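# Remove blue cap from exhaust cylinder, set it on table

## Task

Lift the blue cap off the exhaust cylinder and put it down on the table top, away from the pump, where it stays once the robot lets go.

## Robot and tools

Robot: two arms, left_arm and right_arm, each ending in a five-finger hand (the left hand mirrors the right). In the scene frame the origin sits at table-top height between the arms, +z is up, +x points out over the table, and left_arm is on the +y side. Image left and right do not match these names. Base positions: left_arm (-0.018, +0.296, 0) m, right_arm (-0.007, -0.234, 0) m, each turned very slightly about z.

Hand point: a spot fixed to each palm, 0.05 m in front of it and 0.15 m from the wrist face along the fingers. Its +z runs along straight fingers, +y leaves the palm, and +x crosses the palm away from the thumb on the right hand and toward the thumb on the left hand. Straight fingers reach 0.06 to 0.07 m past it. A wrist bracket on the little-finger side can strike objects.

The row (28 numbers, each from -1 to 1) is used by execute_actions and move. It always carries both arms, even when only one moves.
Left arm first: dx, dy, dz, rx, ry, rz, then little, ring, middle, index, thumb_bend, thumb_turn, force_limit, speed.
The right arm follows with the same 14 numbers in the same order.
The six pose numbers are offsets, not poses. They are measured from that arm's Hand target at the start of the action, along that arm's own base axes. Scale: 1.0 = 0.6 m, or 180 degrees for rotation. rx, ry, rz form a single rotation vector, turning about the Hand target position. Each row is counted from the same start point, not from the row before, so repeating an offset in a later call moves the arm further. All zeros re-requests the current Hand target.
The six finger numbers are absolute targets: +1 is open or straight, -1 is curled. For thumb_turn, -1 puts the thumb in front of the palm, facing the fingers, and +1 puts it beside the palm.
force_limit runs from about 0 N at -1 to 10 N at +1; the two thumb motors reach 15 N.
speed runs from near zero at -1 to full speed at +0.48 and above.
To keep a hand unchanged, resend the eight hand numbers it last executed. The readings are not a substitute. If a hand has not run a row yet, use its hand_measured followed by its hand_force_limit and hand_speed. For a gentle grip, close with speed at -0.94 or below.
The thumb in front of the palm plus the fingers can enclose objects about 0.035 to 0.065 m thick, or a handle down to about 0.025 m.

Tools:
- execute_actions(actions, cameras): actions is a list of actions. Each action is up to 15 rows, one row per 1/30 s step. A short action repeats its last row. An empty list returns images. cameras is a list of names; ["all"] gives every camera and [] gives none.
- move(target, speed, blend, blocking, cameras): target is one row, or a list of up to 15 rows. Every row is an offset from the same starting Hand targets. speed is the path's top speed in m/s, from 0.002 to 4.3, default 0.25; turning is capped at twice that in rad/s. You can give one speed per target. blend is a corner-rounding distance in m; 0 means stop at each target. blocking=false returns after about 0.5 s while the arms keep moving. The paths do not avoid obstacles or the other arm, and the whole move is capped at 10 s. The result adds a move: line. It reads done, off_target, moving, held or fault, and may add limits=paced (pose clipped) or limits=held (steps withheld). done means the arm rests within 10 mm and 2 degrees of its target. Neither done nor off_target tells you about contact.
- wait(seconds 0 to 10), stop(): stop brakes a running move.
- zoom_image(camera, region [x0,y0,x1,y1] in pixels, at most 504 by 504). Cameras: cam_head_left, cam_head_right, cam_high, each 672x504.
- show_instructions(): shows the reference pages.
- finished_scene(scene): ends the current scene; give its number.

Results: end_effector_position (m) and end_effector_quat_wxyz, given in each arm's base frame. Hand target is the last commanded pose after clipping, and later offsets start from it. Also reported: joint positions, velocities and torques.
hand_measured, hand_stopped_by and hand_load_n follow the six-motor order. hand_stopped_by reads moving, target, force, stalled or fault. hand_load_n is positive when the finger is pushed open; a drop to about 0 signals a lost grip.
The hand often rests 1 to 3 cm (sometimes 5 cm) short of the Hand target, usually below it. Send the missing distance as a new offset.
The controller limits each step's orientation change to within 40 degrees of the measured orientation.
Joint ranges in rad: waist ±2.880, shoulder 0 to 3.142, elbow 0 to 3.019, wrist pitch -1.693 to 1.571, wrist yaw ±1.571, wrist roll ±2.094.

Avoid:
- dropping the cap, releasing it while it moves, or letting anything fall or leave the table;
- fast impacts or pushing hard into fixed objects, since faster moves and targets set deeper past contact press harder;
- overloading fingers by twisting or swinging loads;
- any contact or squeeze between the two arms;
- routing a path close to an arm's own base;
- long holds with a stretched arm, which overheat the motors. MOTOR HOT warns of this; at 100 °C the arm goes limp.
To stop pressing on something, command the target back past the hand point.

Each tool is called after "Call:" as name(argument=value, ...), one argument or row to a line, values as JSON.

Reference images:

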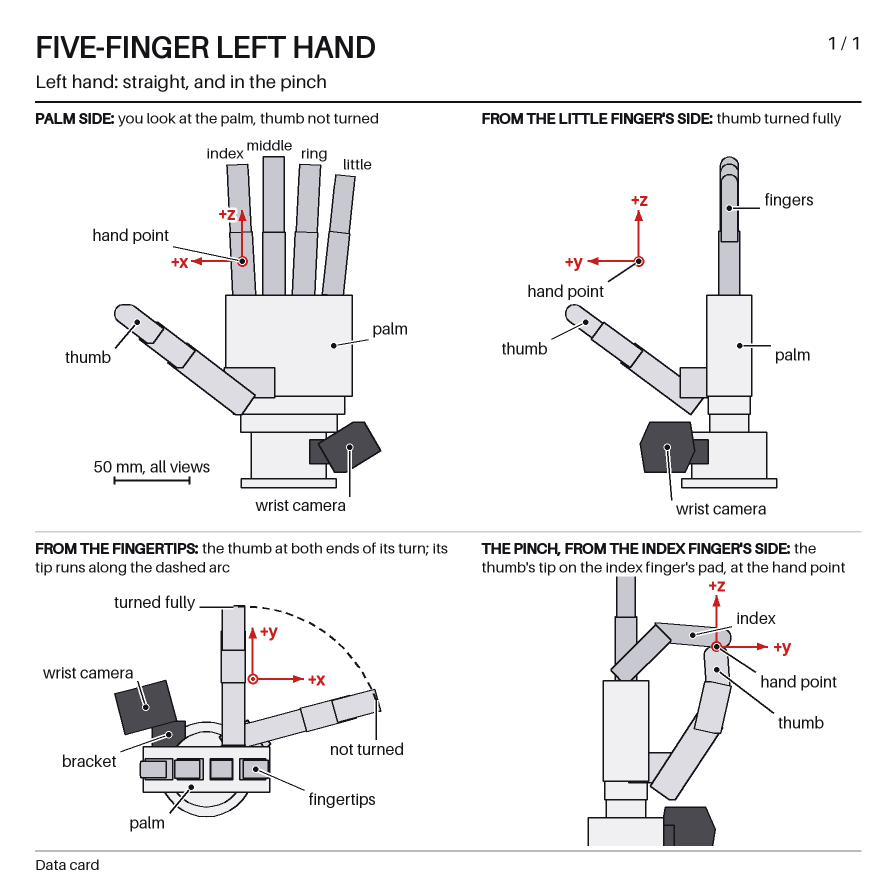

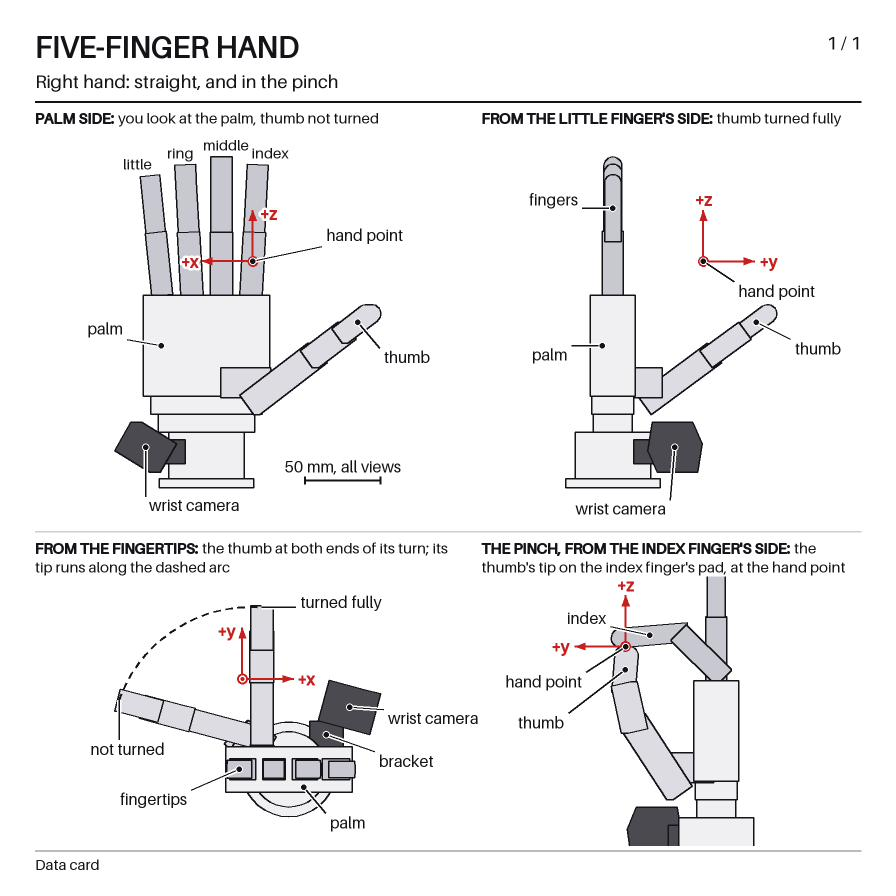

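## Session

Call:
execute_actions(
  actions=[],
)

Scene clock: 0.00 s.
left_arm: end_effector_position=(+0.3393, -0.1446, +0.1547) hand_measured=(+1.000, +1.000, +1.000, +1.000, +1.000, +1.000) hand_load_n=(+0.0, +0.0, +0.0, +0.0, +0.0, +0.0) hand_stopped_by=(target, target, target, target, target, target) hand_force_limit=0.00 hand_speed=-0.80 end_effector_quat_wxyz=(+0.028, +0.273, +0.931, -0.241) | right_arm: end_effector_position=(+0.7183, +0.3046, +0.2299) hand_measured=(+1.000, +1.000, +1.000, +1.000, +1.000, +1.000) hand_load_n=(+0.0, +0.0, +0.0, +0.0, +0.0, +0.0) hand_stopped_by=(target, target, target, target, target, target) hand_force_limit=0.00 hand_speed=-0.80 end_effector_quat_wxyz=(+0.200, -0.382, +0.882, -0.190)
Joint positions: left_arm=[-0.314 1.307 1.09 -1.276 0.484 1.807] | right_arm=[0.412 2.175 2.39 -1.362 0.374 1.084]
Joint velocities: within noise
Joint torques (N m): no reading
Heat: left arm: hottest waist 29 °C; right arm: hottest wrist roll 28 °C.
Hand target: left_arm +0.3479, -0.1475, +0.1655; +0.043, +0.276, +0.929, -0.241 | right_arm +0.7223, +0.3063, +0.2514; +0.219, -0.377, +0.880, -0.190

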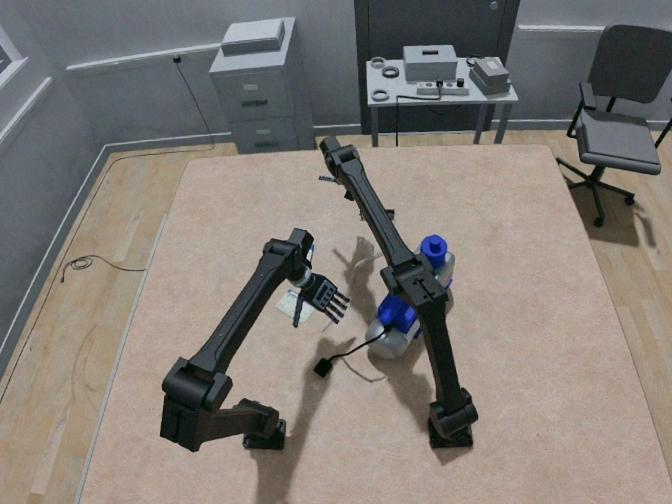

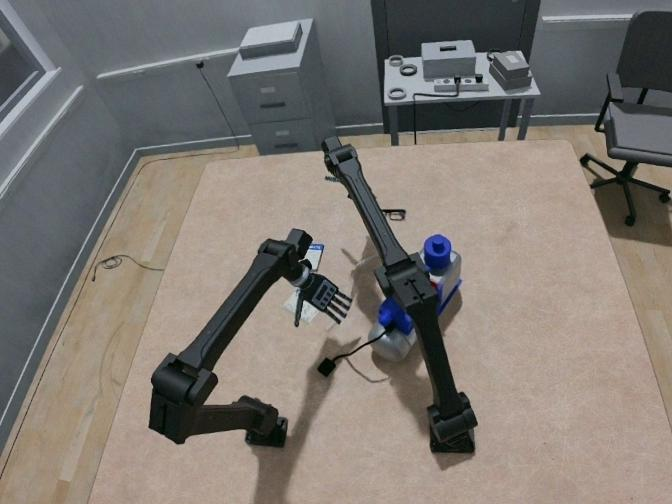

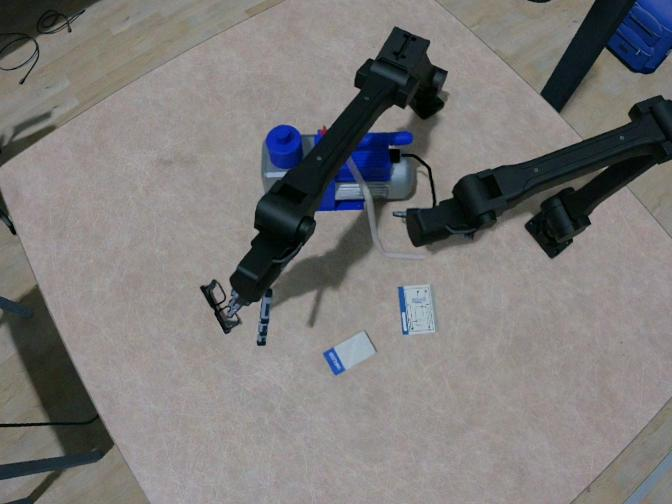

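Call:
zoom_image(
  camera="cam_head_left",
  region=[340, 210, 500, 380],
)

Call:
zoom_image(
  camera="cam_high",
  region=[190, 90, 450, 350],
)

Call:
zoom_image(
  camera="cam_head_right",
  region=[340, 210, 500, 380],
)

Scaled by 2.965 from the camera's 672x504 image, which has a finer 960x720 frame.

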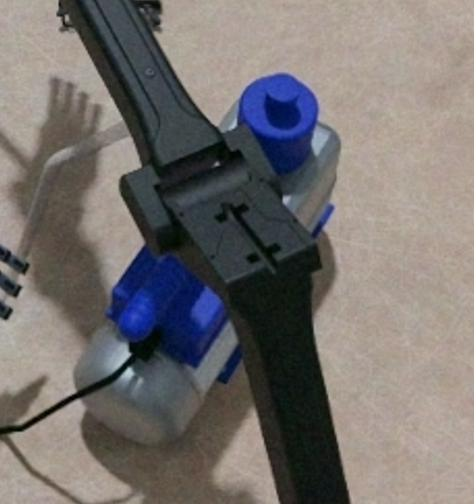

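Scaled by 1.938 from the camera's 672x504 image, which has a finer 960x720 frame.

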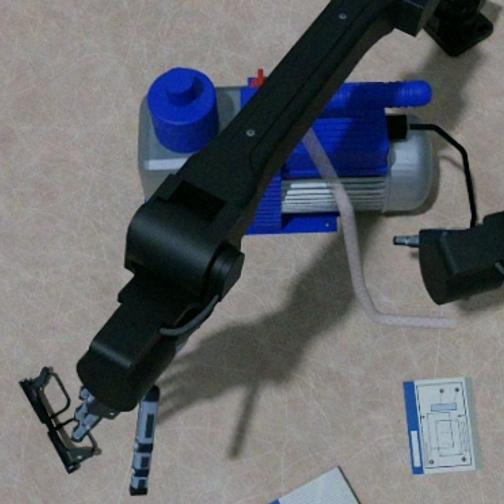

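Scaled by 2.965 from the camera's 672x504 image, which has a finer 960x720 frame.

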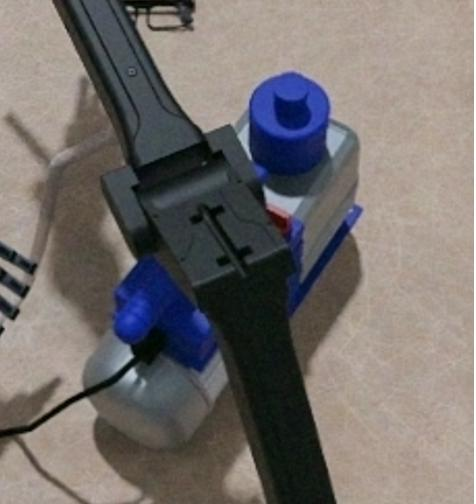

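Call:
zoom_image(
  camera="cam_head_left",
  region=[410, 225, 460, 275],
)

Call:
zoom_image(
  camera="cam_high",
  region=[255, 110, 325, 180],
)

Call:
zoom_image(
  camera="cam_head_right",
  region=[410, 225, 470, 285],
)

Scaled by 10.080 from the camera's 672x504 image, which has a finer 960x720 frame.

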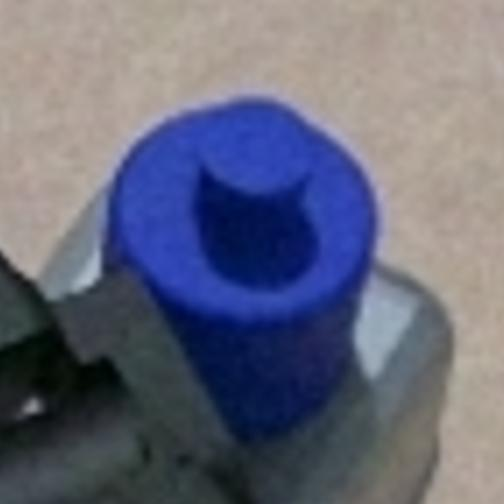

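Scaled by 7.200 from the camera's 672x504 image, which has a finer 960x720 frame.

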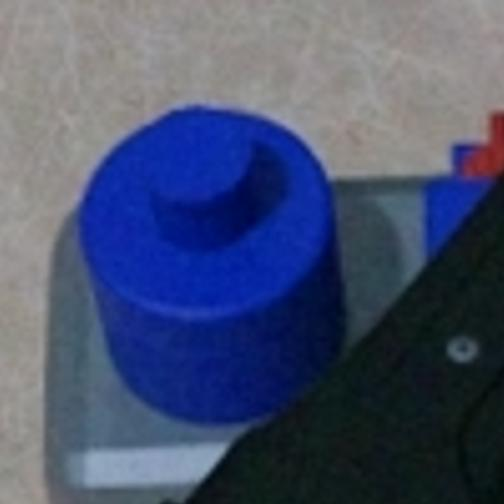

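Scaled by 8.400 from the camera's 672x504 image, which has a finer 960x720 frame.

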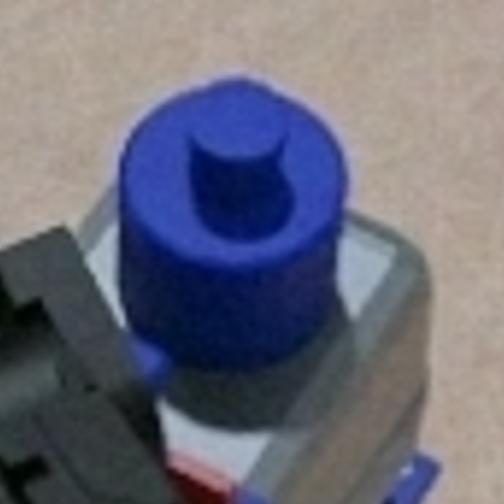

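Call:
move(
  target=[
    [0,0,0,0,0,0,1,1,1,1,1,1,0,-0.8,-0.204,-0.1105,0.331,-0.06,-0.07,0.09,1,1,1,1,1,1,0,-0.8],
    [0,0,0,0,0,0,1,1,1,1,1,1,0,-0.8,-0.454,-0.510,0.381,-0.1355,-0.1492,0.1909,1,1,1,1,1,1,0,-0.8],
  ],
  blend=[0.05, 0],
  cameras=["all"],
)

Scene clock: 6.63 s.
left_arm: end_effector_position=(+0.3393, -0.1446, +0.1547) hand_measured=(+1.000, +1.000, +1.000, +1.000, +1.000, +1.000) hand_load_n=(+0.0, +0.0, +0.0, +0.0, +0.0, +0.0) hand_stopped_by=(target, target, target, target, target, target) hand_force_limit=0.00 hand_speed=-0.80 end_effector_quat_wxyz=(+0.028, +0.273, +0.931, -0.241) | right_arm: end_effector_position=(+0.4481, +0.0045, +0.4738) hand_measured=(+1.000, +1.000, +1.000, +1.000, +1.000, +1.000) hand_load_n=(+0.0, -0.5, +0.0, +0.0, +0.0, +0.0) hand_stopped_by=(target, target, target, target, target, target) hand_force_limit=0.00 hand_speed=-0.80 end_effector_quat_wxyz=(-0.372, +0.602, -0.605, +0.365)
Joint positions: left_arm=[-0.314 1.307 1.09 -1.276 0.484 1.807] | right_arm=[-0.091 1.045 1.47 -0.902 -0.089 -0.034]
Joint torques (N m): left_arm=[-0.09 -7.06 9.32 0.57 0.33 0.09] | right_arm=[-2.14 -6.36 7.92 2.19 -0.31 0]
Heat: left arm: hottest waist 29 °C; right arm: hottest shoulder 28 °C.
Hand target: left_arm +0.3479, -0.1475, +0.1655; +0.043, +0.276, +0.929, -0.241 | right_arm +0.4500, +0.0004, +0.4799; -0.376, +0.599, -0.599, +0.375
Off the commanded pose: left_arm 0.014 m, 2 deg | right_arm 0.008 m, 1 deg.
move: off_target (left_arm)

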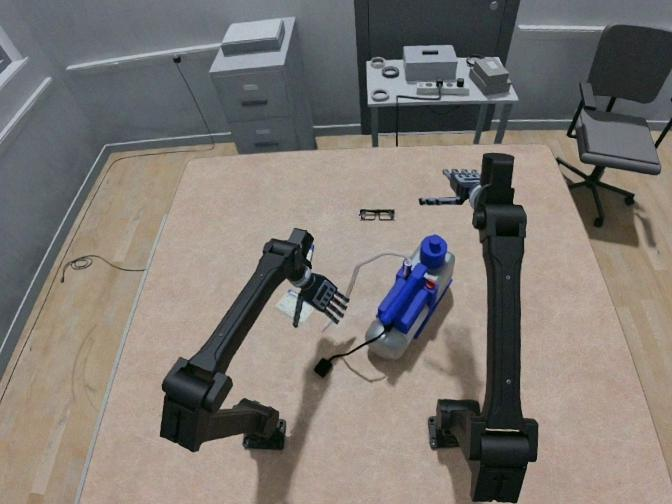

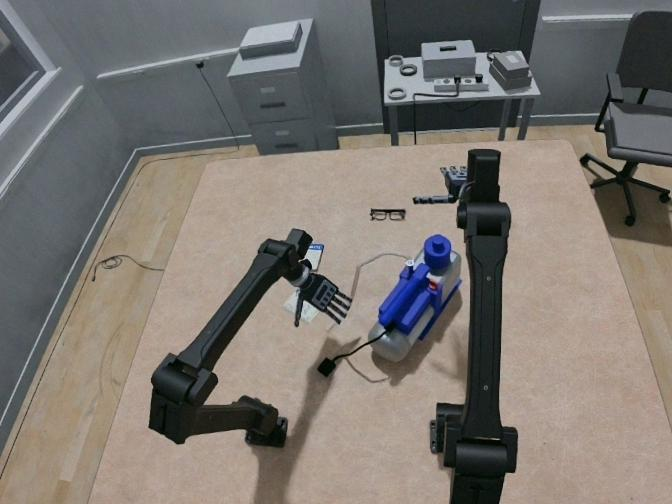

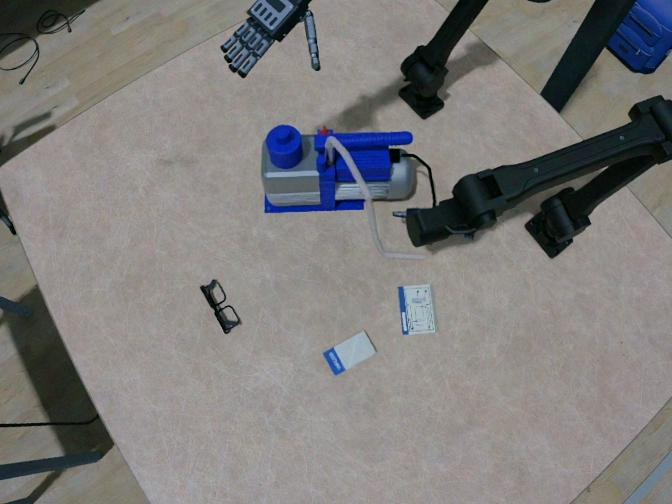

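Call:
zoom_image(
  camera="cam_head_left",
  region=[360, 220, 480, 370],
)

Call:
zoom_image(
  camera="cam_high",
  region=[250, 110, 430, 230],
)

Call:
zoom_image(
  camera="cam_head_right",
  region=[360, 220, 480, 370],
)

Scaled by 3.360 from the camera's 672x504 image, which has a finer 960x720 frame.

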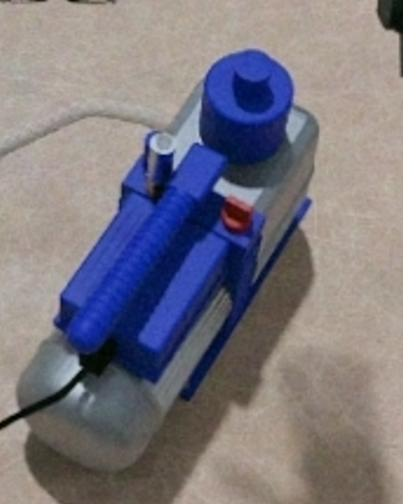

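Scaled by 2.800 from the camera's 672x504 image, which has a finer 960x720 frame.

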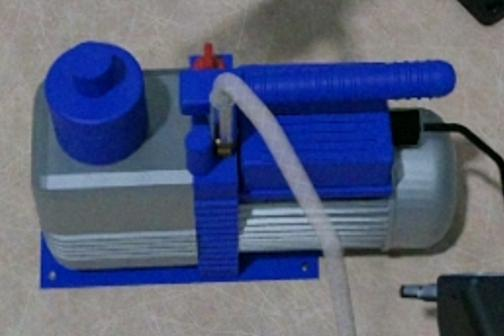

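Scaled by 3.360 from the camera's 672x504 image, which has a finer 960x720 frame.

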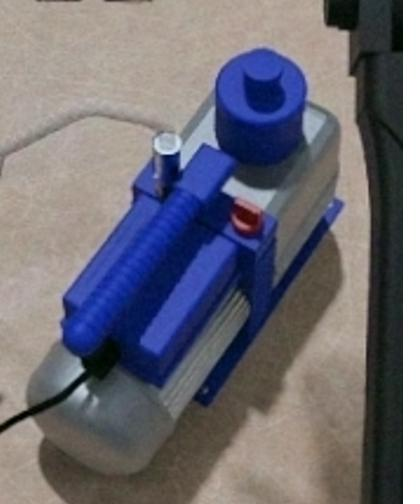

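Call:
move(
  target=[0,0,0,0,0,0,1,1,1,1,1,1,0,-0.8,0.0333,0.0285,-0.133,0,0,0,1,1,0.44,0.44,0.7,-1,0,0],
  cameras=["all"],
)

Call:
zoom_image(
  camera="cam_head_left",
  region=[380, 180, 520, 320],
)

Call:
zoom_image(
  camera="cam_high",
  region=[210, 60, 380, 200],
)

Call:
zoom_image(
  camera="cam_head_right",
  region=[380, 180, 520, 320],
)

Scene clock: 8.83 s.
left_arm: end_effector_position=(+0.3393, -0.1446, +0.1547) hand_measured=(+1.000, +1.000, +1.000, +1.000, +1.000, +1.000) hand_load_n=(+0.0, +0.0, +0.0, +0.0, +0.0, +0.0) hand_stopped_by=(target, target, target, target, target, target) hand_force_limit=0.00 hand_speed=-0.80 end_effector_quat_wxyz=(+0.028, +0.273, +0.931, -0.241) | right_arm: end_effector_position=(+0.4694, +0.0142, +0.3893) hand_measured=(+1.000, +1.000, +0.440, +0.440, +0.700, -1.000) hand_load_n=(+0.0, +0.0, +0.0, +0.0, +0.0, +0.0) hand_stopped_by=(target, target, target, target, target, target) hand_force_limit=0.00 hand_speed=0.00 end_effector_quat_wxyz=(-0.365, +0.606, -0.604, +0.367)
Joint positions: left_arm=[-0.314 1.307 1.09 -1.276 0.484 1.807] | right_arm=[-0.048 1.032 1.235 -0.686 -0.041 -0.026]
Joint torques (N m): left_arm=[-0.15 -7.12 9.29 0.57 0.33 0.09] | right_arm=[-0.91 -7.24 8.44 2.15 -0.15 0.15]
Heat: left arm: hottest waist 29 °C; right arm: hottest shoulder 28 °C.
Hand target: left_arm +0.3479, -0.1475, +0.1655; +0.043, +0.276, +0.929, -0.241 | right_arm +0.4699, +0.0176, +0.4003; -0.376, +0.599, -0.599, +0.375
Off the commanded pose: left_arm 0.014 m, 2 deg | right_arm 0.011 m, 2 deg.
move: off_target (left_arm, right_arm)

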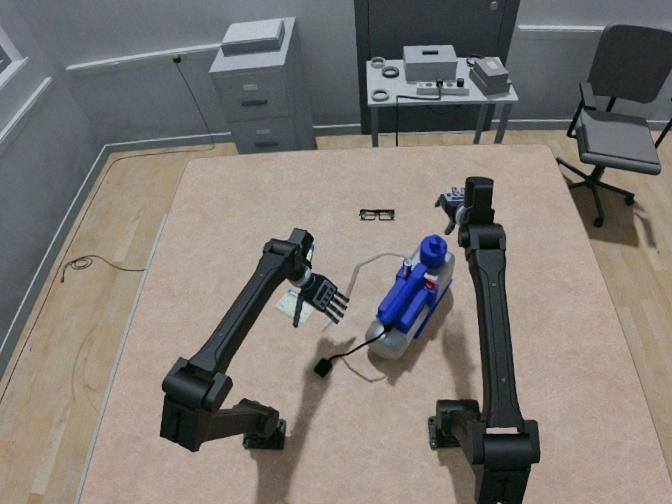

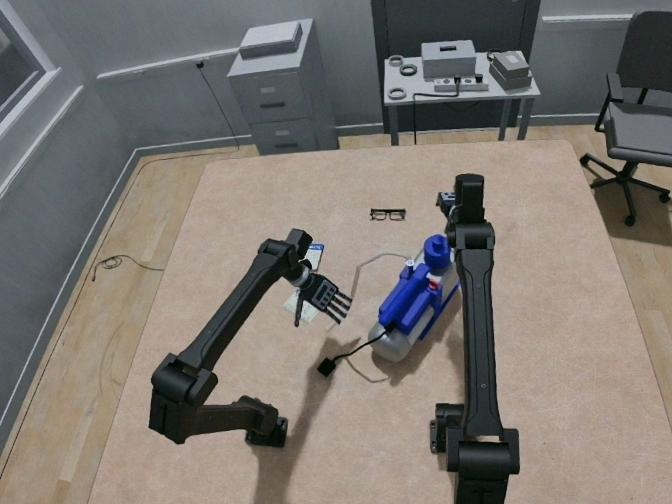

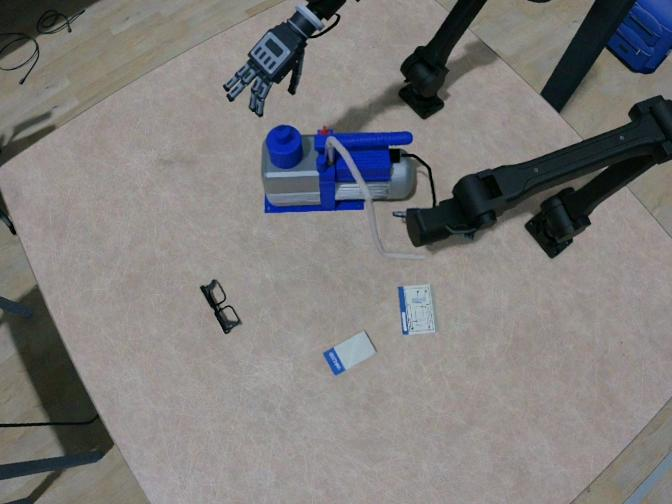

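Scaled by 3.600 from the camera's 672x504 image, which has a finer 960x720 frame.

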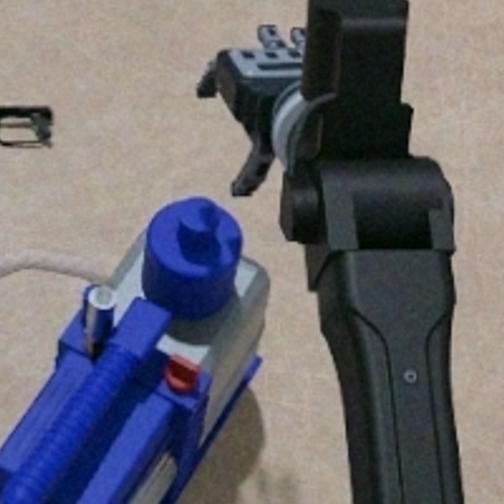

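Scaled by 2.965 from the camera's 672x504 image, which has a finer 960x720 frame.

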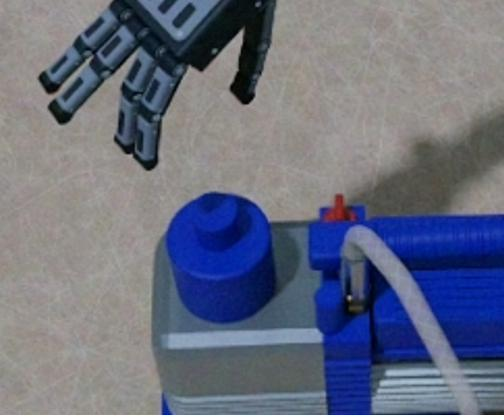

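Scaled by 3.600 from the camera's 672x504 image, which has a finer 960x720 frame.

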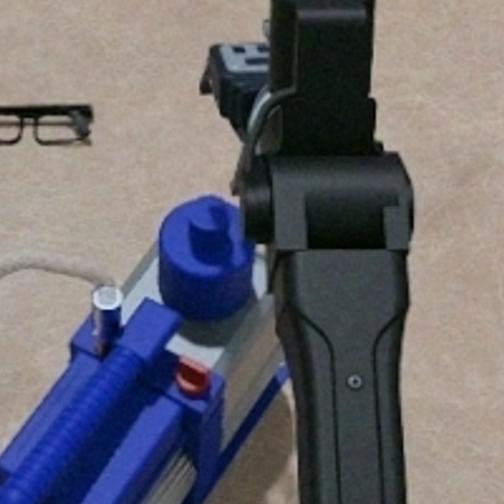

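Call:
move(
  target=[0,0,0,0,0,0,1,1,1,1,1,1,0,-0.8,0.0127,0.0285,-0.0905,0,0,0,1,1,0.44,0.44,0.7,-1,0,0],
  cameras=["all"],
  speed=0.15,
)

Call:
zoom_image(
  camera="cam_head_left",
  region=[410, 190, 490, 270],
)

Call:
zoom_image(
  camera="cam_high",
  region=[230, 80, 330, 180],
)

Call:
zoom_image(
  camera="cam_head_right",
  region=[410, 190, 490, 270],
)

Scene clock: 10.50 s.
left_arm: end_effector_position=(+0.3393, -0.1446, +0.1547) hand_measured=(+1.000, +1.000, +1.000, +1.000, +1.000, +1.000) hand_load_n=(+0.0, +0.0, +0.0, +0.0, +0.0, +0.0) hand_stopped_by=(target, target, target, target, target, target) hand_force_limit=0.00 hand_speed=-0.80 end_effector_quat_wxyz=(+0.028, +0.273, +0.931, -0.241) | right_arm: end_effector_position=(+0.4757, +0.0309, +0.3366) hand_measured=(+1.000, +1.000, +0.440, +0.440, +0.700, -1.000) hand_load_n=(+0.0, +0.0, +0.0, +0.0, +0.0, +0.0) hand_stopped_by=(target, target, target, target, target, target) hand_force_limit=0.00 hand_speed=0.00 end_effector_quat_wxyz=(-0.365, +0.605, -0.603, +0.369)
Joint positions: left_arm=[-0.314 1.307 1.09 -1.276 0.484 1.807] | right_arm=[0.004 1.027 1.091 -0.543 0.007 -0.003]
Joint torques (N m): left_arm=[-0.09 -7.06 9.32 0.57 0.33 0.09] | right_arm=[-0.97 -7.18 8.54 2.22 -0.13 0.18]
Heat: left arm: hottest waist 29 °C; right arm: hottest shoulder 28 °C.
Hand target: left_arm +0.3479, -0.1475, +0.1655; +0.043, +0.276, +0.929, -0.241 | right_arm +0.4776, +0.0347, +0.3458; -0.376, +0.599, -0.599, +0.375
Off the commanded pose: left_arm 0.014 m, 2 deg | right_arm 0.010 m, 2 deg.
move: off_target (left_arm)

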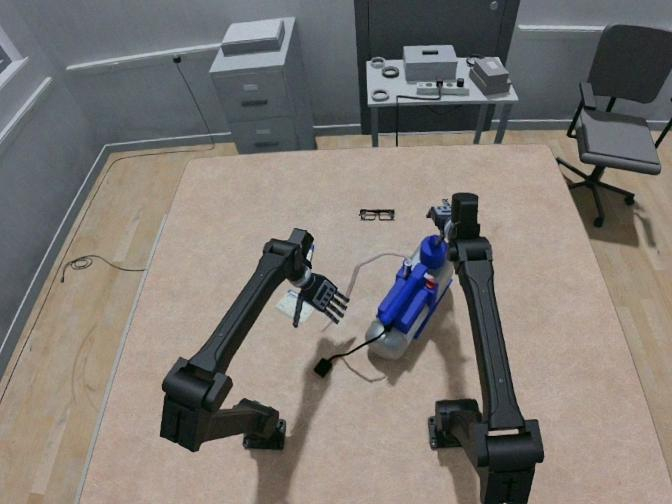

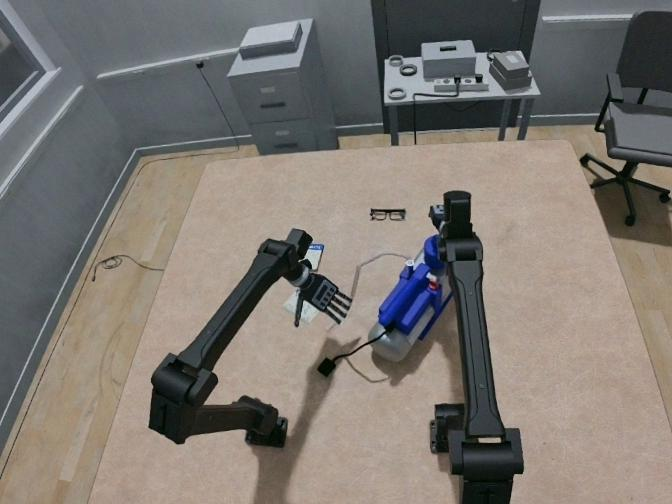

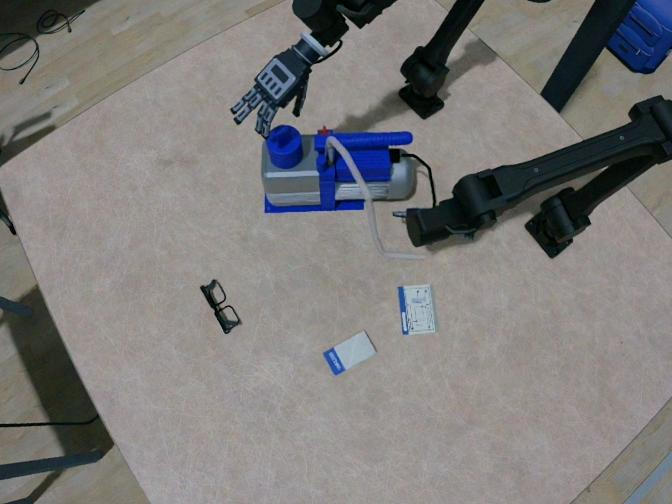

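Scaled by 6.300 from the camera's 672x504 image, which has a finer 960x720 frame.

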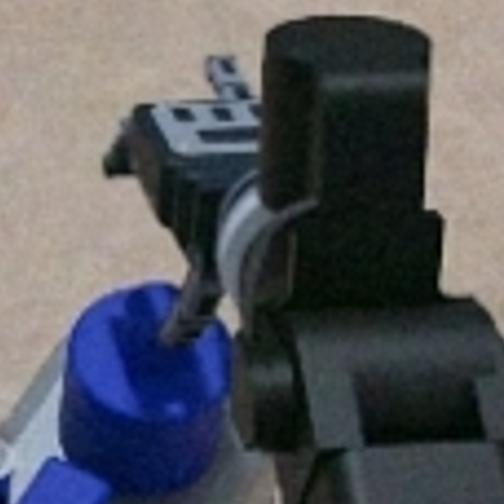

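Scaled by 5.040 from the camera's 672x504 image, which has a finer 960x720 frame.

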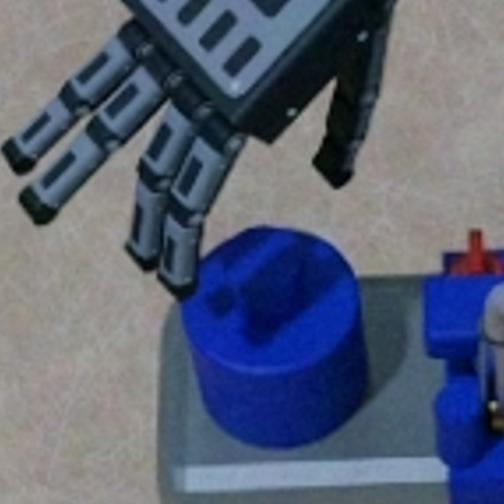

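Scaled by 6.300 from the camera's 672x504 image, which has a finer 960x720 frame.

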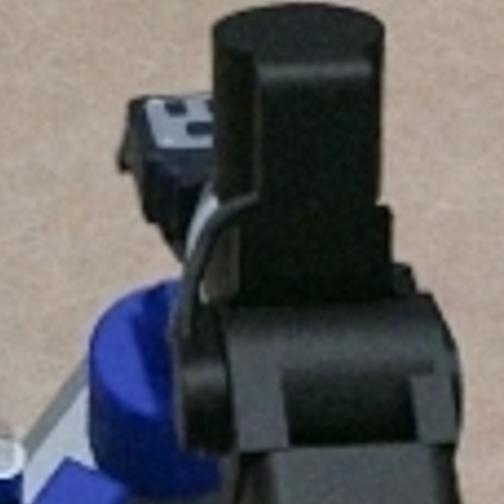

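Call:
move(
  target=[0,0,0,0,0,0,1,1,1,1,1,1,0,-0.8,0.0023,0.0005,-0.0813,0,0,0,1,1,0.40,0.40,0.6,-1,0,0],
  cameras=["all"],
  speed=0.06,
)

Call:
zoom_image(
  camera="cam_head_left",
  region=[410, 190, 490, 270],
)

Call:
zoom_image(
  camera="cam_high",
  region=[230, 80, 330, 180],
)

Scene clock: 12.63 s.
left_arm: end_effector_position=(+0.3393, -0.1446, +0.1547) hand_measured=(+1.000, +1.000, +1.000, +1.000, +1.000, +1.000) hand_load_n=(+0.0, +0.0, +0.0, +0.0, +0.0, +0.0) hand_stopped_by=(target, target, target, target, target, target) hand_force_limit=0.00 hand_speed=-0.80 end_effector_quat_wxyz=(+0.028, +0.273, +0.931, -0.241) | right_arm: end_effector_position=(+0.4764, +0.0309, +0.2894) hand_measured=(+1.000, +1.000, +0.400, +0.400, +0.600, -1.000) hand_load_n=(+0.0, +0.0, +0.0, +0.0, +0.0, +0.0) hand_stopped_by=(target, target, target, target, target, target) hand_force_limit=0.00 hand_speed=0.00 end_effector_quat_wxyz=(-0.366, +0.605, -0.603, +0.370)
Joint positions: left_arm=[-0.314 1.307 1.09 -1.276 0.484 1.807] | right_arm=[0.005 1.027 0.965 -0.414 0.007 -0.003]
Joint torques (N m): left_arm=[-0.09 -7.12 9.35 0.58 0.33 0.09] | right_arm=[-0.73 -6.89 8.44 2.17 -0.11 0.16]
Heat: left arm: hottest waist 29 °C; right arm: hottest elbow 29 °C.
Hand target: left_arm +0.3479, -0.1475, +0.1655; +0.043, +0.276, +0.929, -0.241 | right_arm +0.4790, +0.0349, +0.2971; -0.376, +0.599, -0.599, +0.375
Off the commanded pose: left_arm 0.014 m, 2 deg | right_arm 0.009 m, 1 deg.
move: off_target (left_arm)

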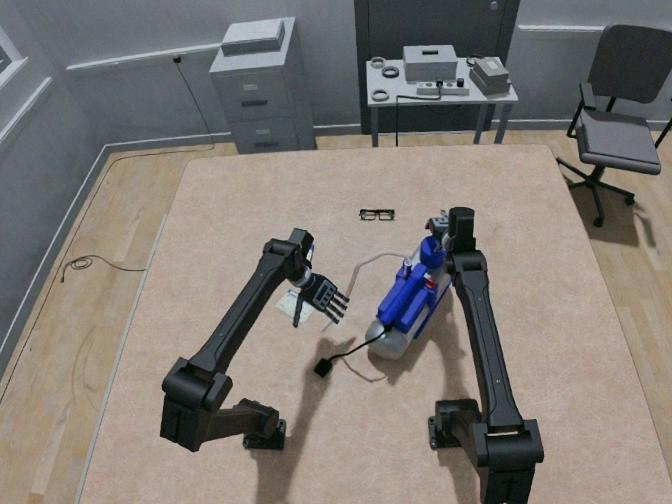

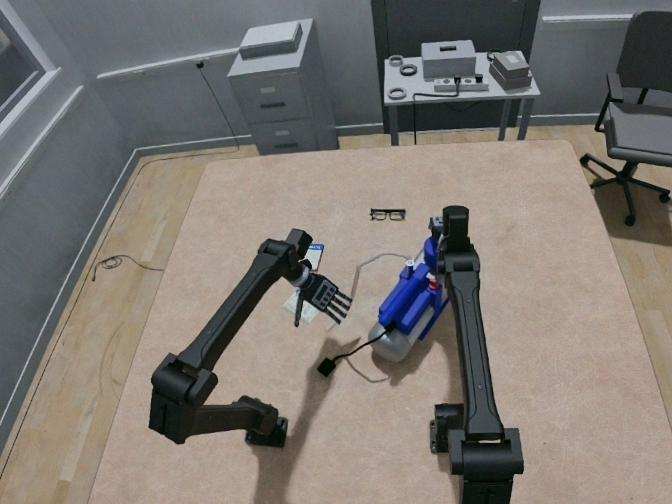

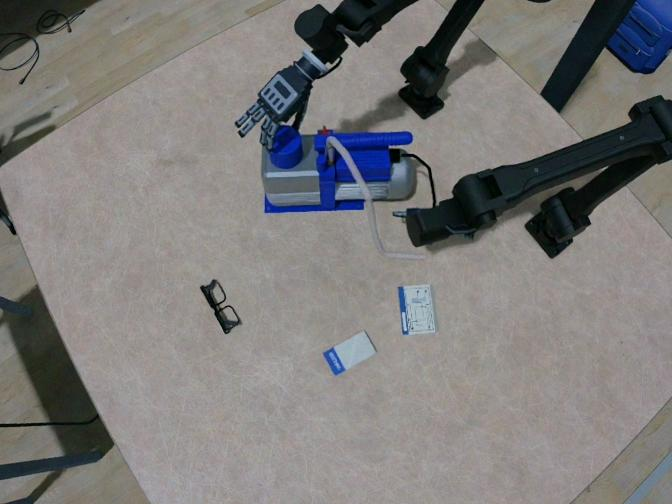

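Scaled by 6.300 from the camera's 672x504 image, which has a finer 960x720 frame.

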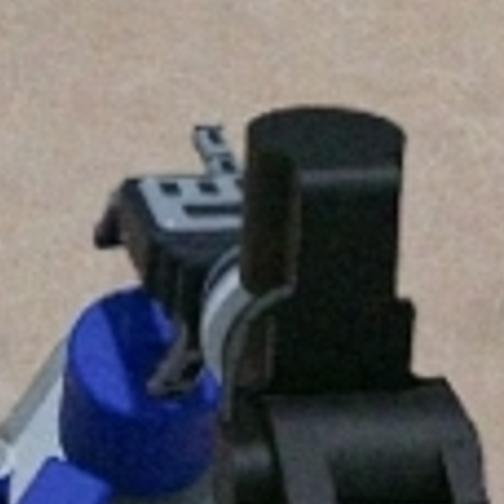

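Scaled by 5.040 from the camera's 672x504 image, which has a finer 960x720 frame.

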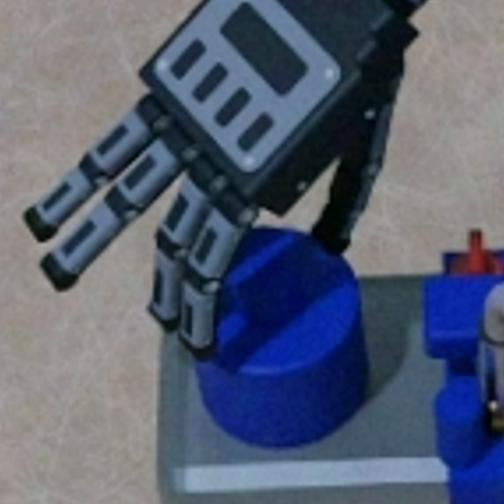

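Call:
zoom_image(
  camera="cam_high",
  region=[250, 110, 310, 170],
)

Call:
zoom_image(
  camera="cam_head_left",
  region=[415, 220, 455, 260],
)

Scaled by 8.400 from the camera's 672x504 image, which has a finer 960x720 frame.

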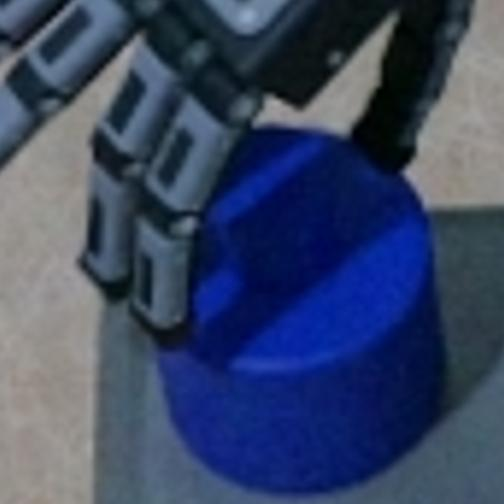

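Scaled by 12.600 from the camera's 672x504 image, which has a finer 960x720 frame.

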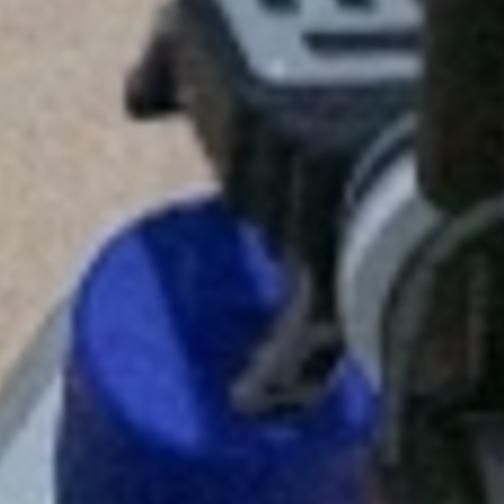

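Call:
move(
  target=[0,0,0,0,0,0,1,1,1,1,1,1,0,-0.8,0,0,0,0,0,0,1,1,-0.2,-0.2,0.1,-1,-0.2,-0.9],
  cameras=["cam_high", "cam_head_left"],
)

Call:
zoom_image(
  camera="cam_high",
  region=[250, 110, 310, 170],
)

Scene clock: 14.93 s.
left_arm: end_effector_position=(+0.3393, -0.1446, +0.1547) hand_measured=(+1.000, +1.000, +1.000, +1.000, +1.000, +1.000) hand_load_n=(+0.0, +0.5, +0.0, +0.0, +0.0, -0.5) hand_stopped_by=(target, target, target, target, target, target) hand_force_limit=0.00 hand_speed=-0.80 end_effector_quat_wxyz=(+0.028, +0.273, +0.931, -0.241) | right_arm: end_effector_position=(+0.4774, +0.0309, +0.2906) hand_measured=(+1.000, +1.000, +0.068, +0.012, +0.414, -1.000) hand_load_n=(+0.0, +0.0, +4.5, +5.0, +7.0, +0.0) hand_stopped_by=(target, target, force, force, force, target) hand_force_limit=-0.20 hand_speed=-0.90 end_effector_quat_wxyz=(-0.368, +0.603, -0.602, +0.372)
Joint positions: left_arm=[-0.314 1.307 1.09 -1.276 0.484 1.807] | right_arm=[0.005 1.027 0.965 -0.408 0.008 -0.002]
Joint torques (N m): left_arm=[-0.09 -7.06 9.33 0.59 0.33 0.09] | right_arm=[-0.85 -7.24 8.44 1.92 -0.14 0.14]
Heat: left arm: hottest waist 29 °C; right arm: hottest elbow 29 °C.
Hand target: left_arm +0.3479, -0.1475, +0.1655; +0.043, +0.276, +0.929, -0.241 | right_arm +0.4790, +0.0349, +0.2970; -0.376, +0.599, -0.599, +0.375
Off the commanded pose: left_arm 0.014 m, 2 deg | right_arm 0.008 m, 1 deg.
move: off_target (left_arm)
Images, in order (width x height): cam_head_left 672x504, cam_high 672x504.

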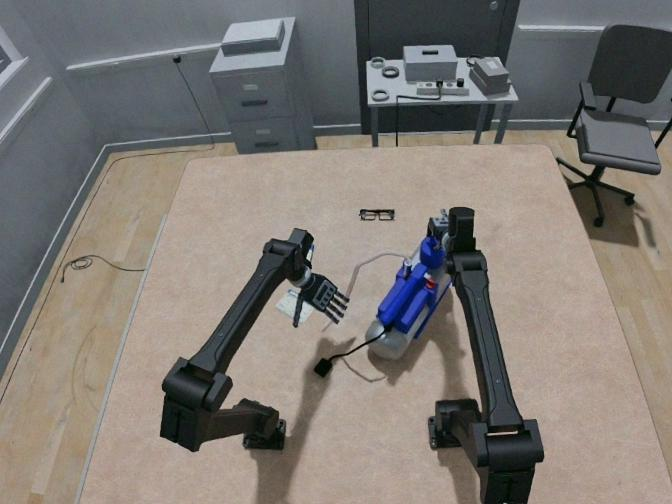

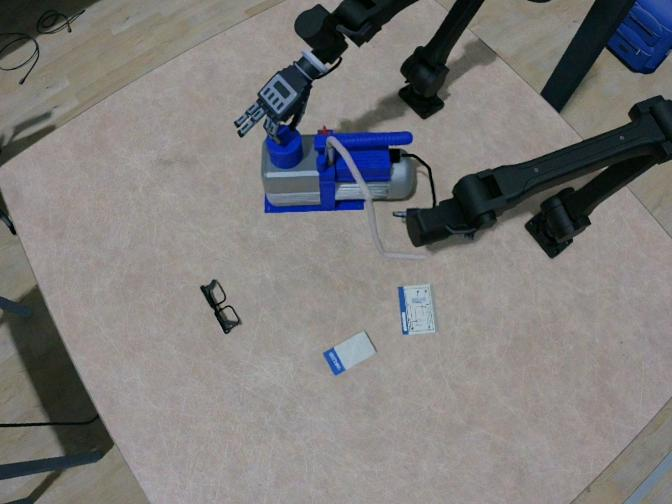

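Scaled by 8.400 from the camera's 672x504 image, which has a finer 960x720 frame.

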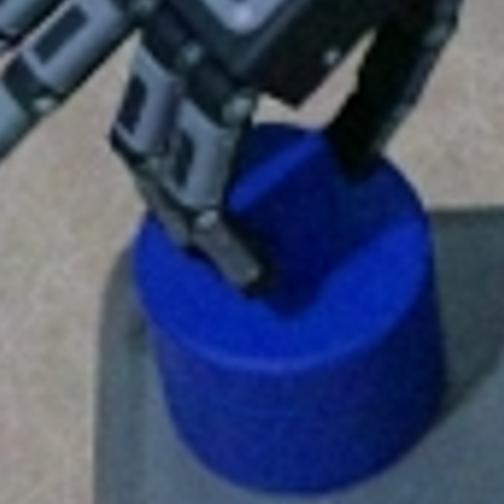

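Call:
move(
  target=[0,0,0,0,0,0,1,1,1,1,1,1,0,-0.8,0,0,0.0667,0,0,0,1,1,-0.2,-0.2,0.1,-1,-0.2,-0.9],
  cameras=["cam_high"],
  speed=0.08,
)

Call:
zoom_image(
  camera="cam_high",
  region=[230, 80, 330, 180],
)

Scene clock: 16.07 s.
left_arm: end_effector_position=(+0.3393, -0.1446, +0.1547) hand_measured=(+1.000, +1.000, +1.000, +1.000, +1.000, +1.000) hand_load_n=(+0.0, +0.0, +0.0, +0.0, +0.0, +0.0) hand_stopped_by=(target, target, target, target, target, target) hand_force_limit=0.00 hand_speed=-0.80 end_effector_quat_wxyz=(+0.028, +0.273, +0.931, -0.241) | right_arm: end_effector_position=(+0.4769, +0.0309, +0.2922) hand_measured=(+1.000, +1.000, +0.068, +0.012, +0.414, -1.000) hand_load_n=(-0.5, +0.0, +7.5, +6.5, +6.0, -0.5) hand_stopped_by=(target, target, force, force, force, target) hand_force_limit=-0.20 hand_speed=-0.90 end_effector_quat_wxyz=(-0.356, +0.609, -0.611, +0.359)
Joint positions: left_arm=[-0.314 1.307 1.09 -1.276 0.484 1.807] | right_arm=[0.005 1.045 1.003 -0.47 0.01 0.003]
Joint torques (N m): left_arm=[-0.09 -7.12 9.32 0.57 0.33 0.09] | right_arm=[-0.85 -9.05 12.82 0.29 -0.22 0.11]
Heat: left arm: hottest waist 29 °C; right arm: hottest elbow 29 °C.
Hand target: left_arm +0.3479, -0.1475, +0.1655; +0.043, +0.276, +0.929, -0.241 | right_arm +0.4789, +0.0349, +0.3372; -0.376, +0.599, -0.599, +0.375
Off the commanded pose: left_arm 0.014 m, 2 deg | right_arm 0.045 m, 3 deg.
move: off_target (left_arm, right_arm)
Images, in order (width x height): cam_high 672x504.

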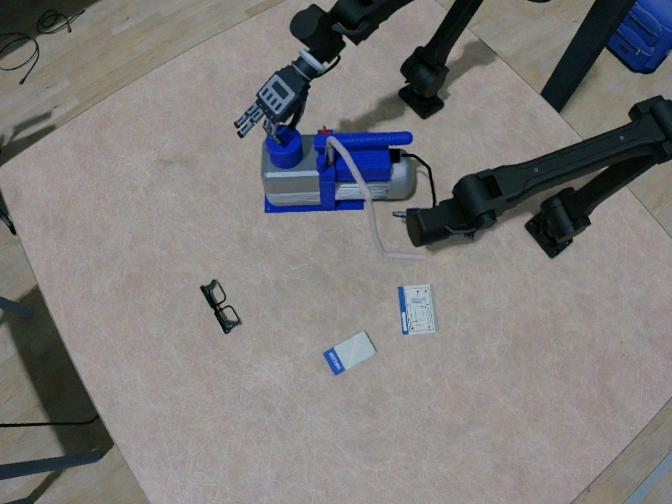

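Scaled by 5.040 from the camera's 672x504 image, which has a finer 960x720 frame.

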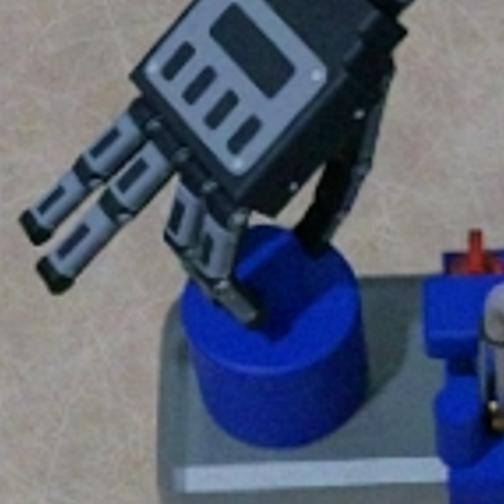

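Call:
move(
  target=[
    [0,0,0,0,0,0,1,1,1,1,1,1,0,-0.8,0,0,-0.04,0,0,0,1,1,-0.25,-0.25,0.05,-1,0.4,-0.9],
    [0,0,0,0,0,0,1,1,1,1,1,1,0,-0.8,0,0,0.05,0,0,0,1,1,-0.25,-0.25,0.05,-1,0.4,-0.9],
  ],
  cameras=["cam_high"],
  speed=0.08,
)

Call:
zoom_image(
  camera="cam_high",
  region=[230, 80, 330, 180],
)

Scene clock: 18.23 s.
left_arm: end_effector_position=(+0.3393, -0.1446, +0.1547) hand_measured=(+1.000, +1.000, +1.000, +1.000, +1.000, +1.000) hand_load_n=(+0.0, +0.0, +0.0, +0.0, +0.0, -0.5) hand_stopped_by=(target, target, target, target, target, target) hand_force_limit=0.00 hand_speed=-0.80 end_effector_quat_wxyz=(+0.028, +0.273, +0.931, -0.241) | right_arm: end_effector_position=(+0.4774, +0.0310, +0.2950) hand_measured=(+1.000, +1.000, +0.068, +0.004, +0.394, -1.000) hand_load_n=(+0.0, +0.0, +11.0, +9.5, +10.0, +0.5) hand_stopped_by=(target, target, force, force, force, target) hand_force_limit=0.40 hand_speed=-0.90 end_effector_quat_wxyz=(-0.340, +0.618, -0.620, +0.343)
Joint positions: left_arm=[-0.314 1.307 1.09 -1.276 0.484 1.807] | right_arm=[0.005 1.072 1.055 -0.545 0.01 0.003]
Joint torques (N m): left_arm=[-0.15 -7.12 9.32 0.55 0.33 0.09] | right_arm=[-0.97 -11.05 14.64 0.25 -0.25 0.11]
Heat: left arm: hottest waist 29 °C; right arm: hottest elbow 29 °C.
Hand target: left_arm +0.3479, -0.1475, +0.1655; +0.043, +0.276, +0.929, -0.241 | right_arm +0.4789, +0.0349, +0.3671; -0.376, +0.599, -0.599, +0.375
Off the commanded pose: left_arm 0.014 m, 2 deg | right_arm 0.072 m, 6 deg.
move: off_target (left_arm, right_arm)
Images, in order (width x height): cam_high 672x504.

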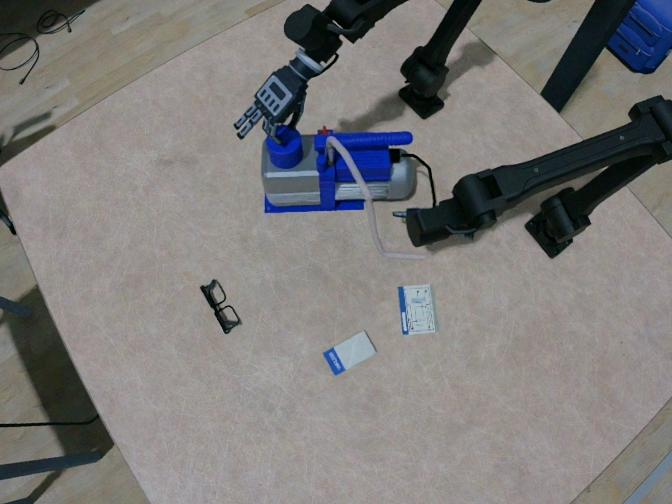

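Scaled by 5.040 from the camera's 672x504 image, which has a finer 960x720 frame.

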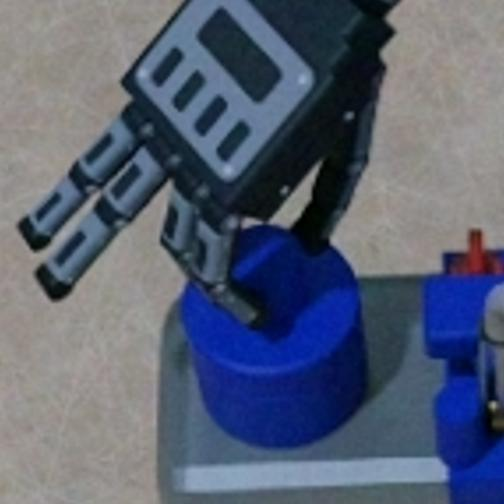

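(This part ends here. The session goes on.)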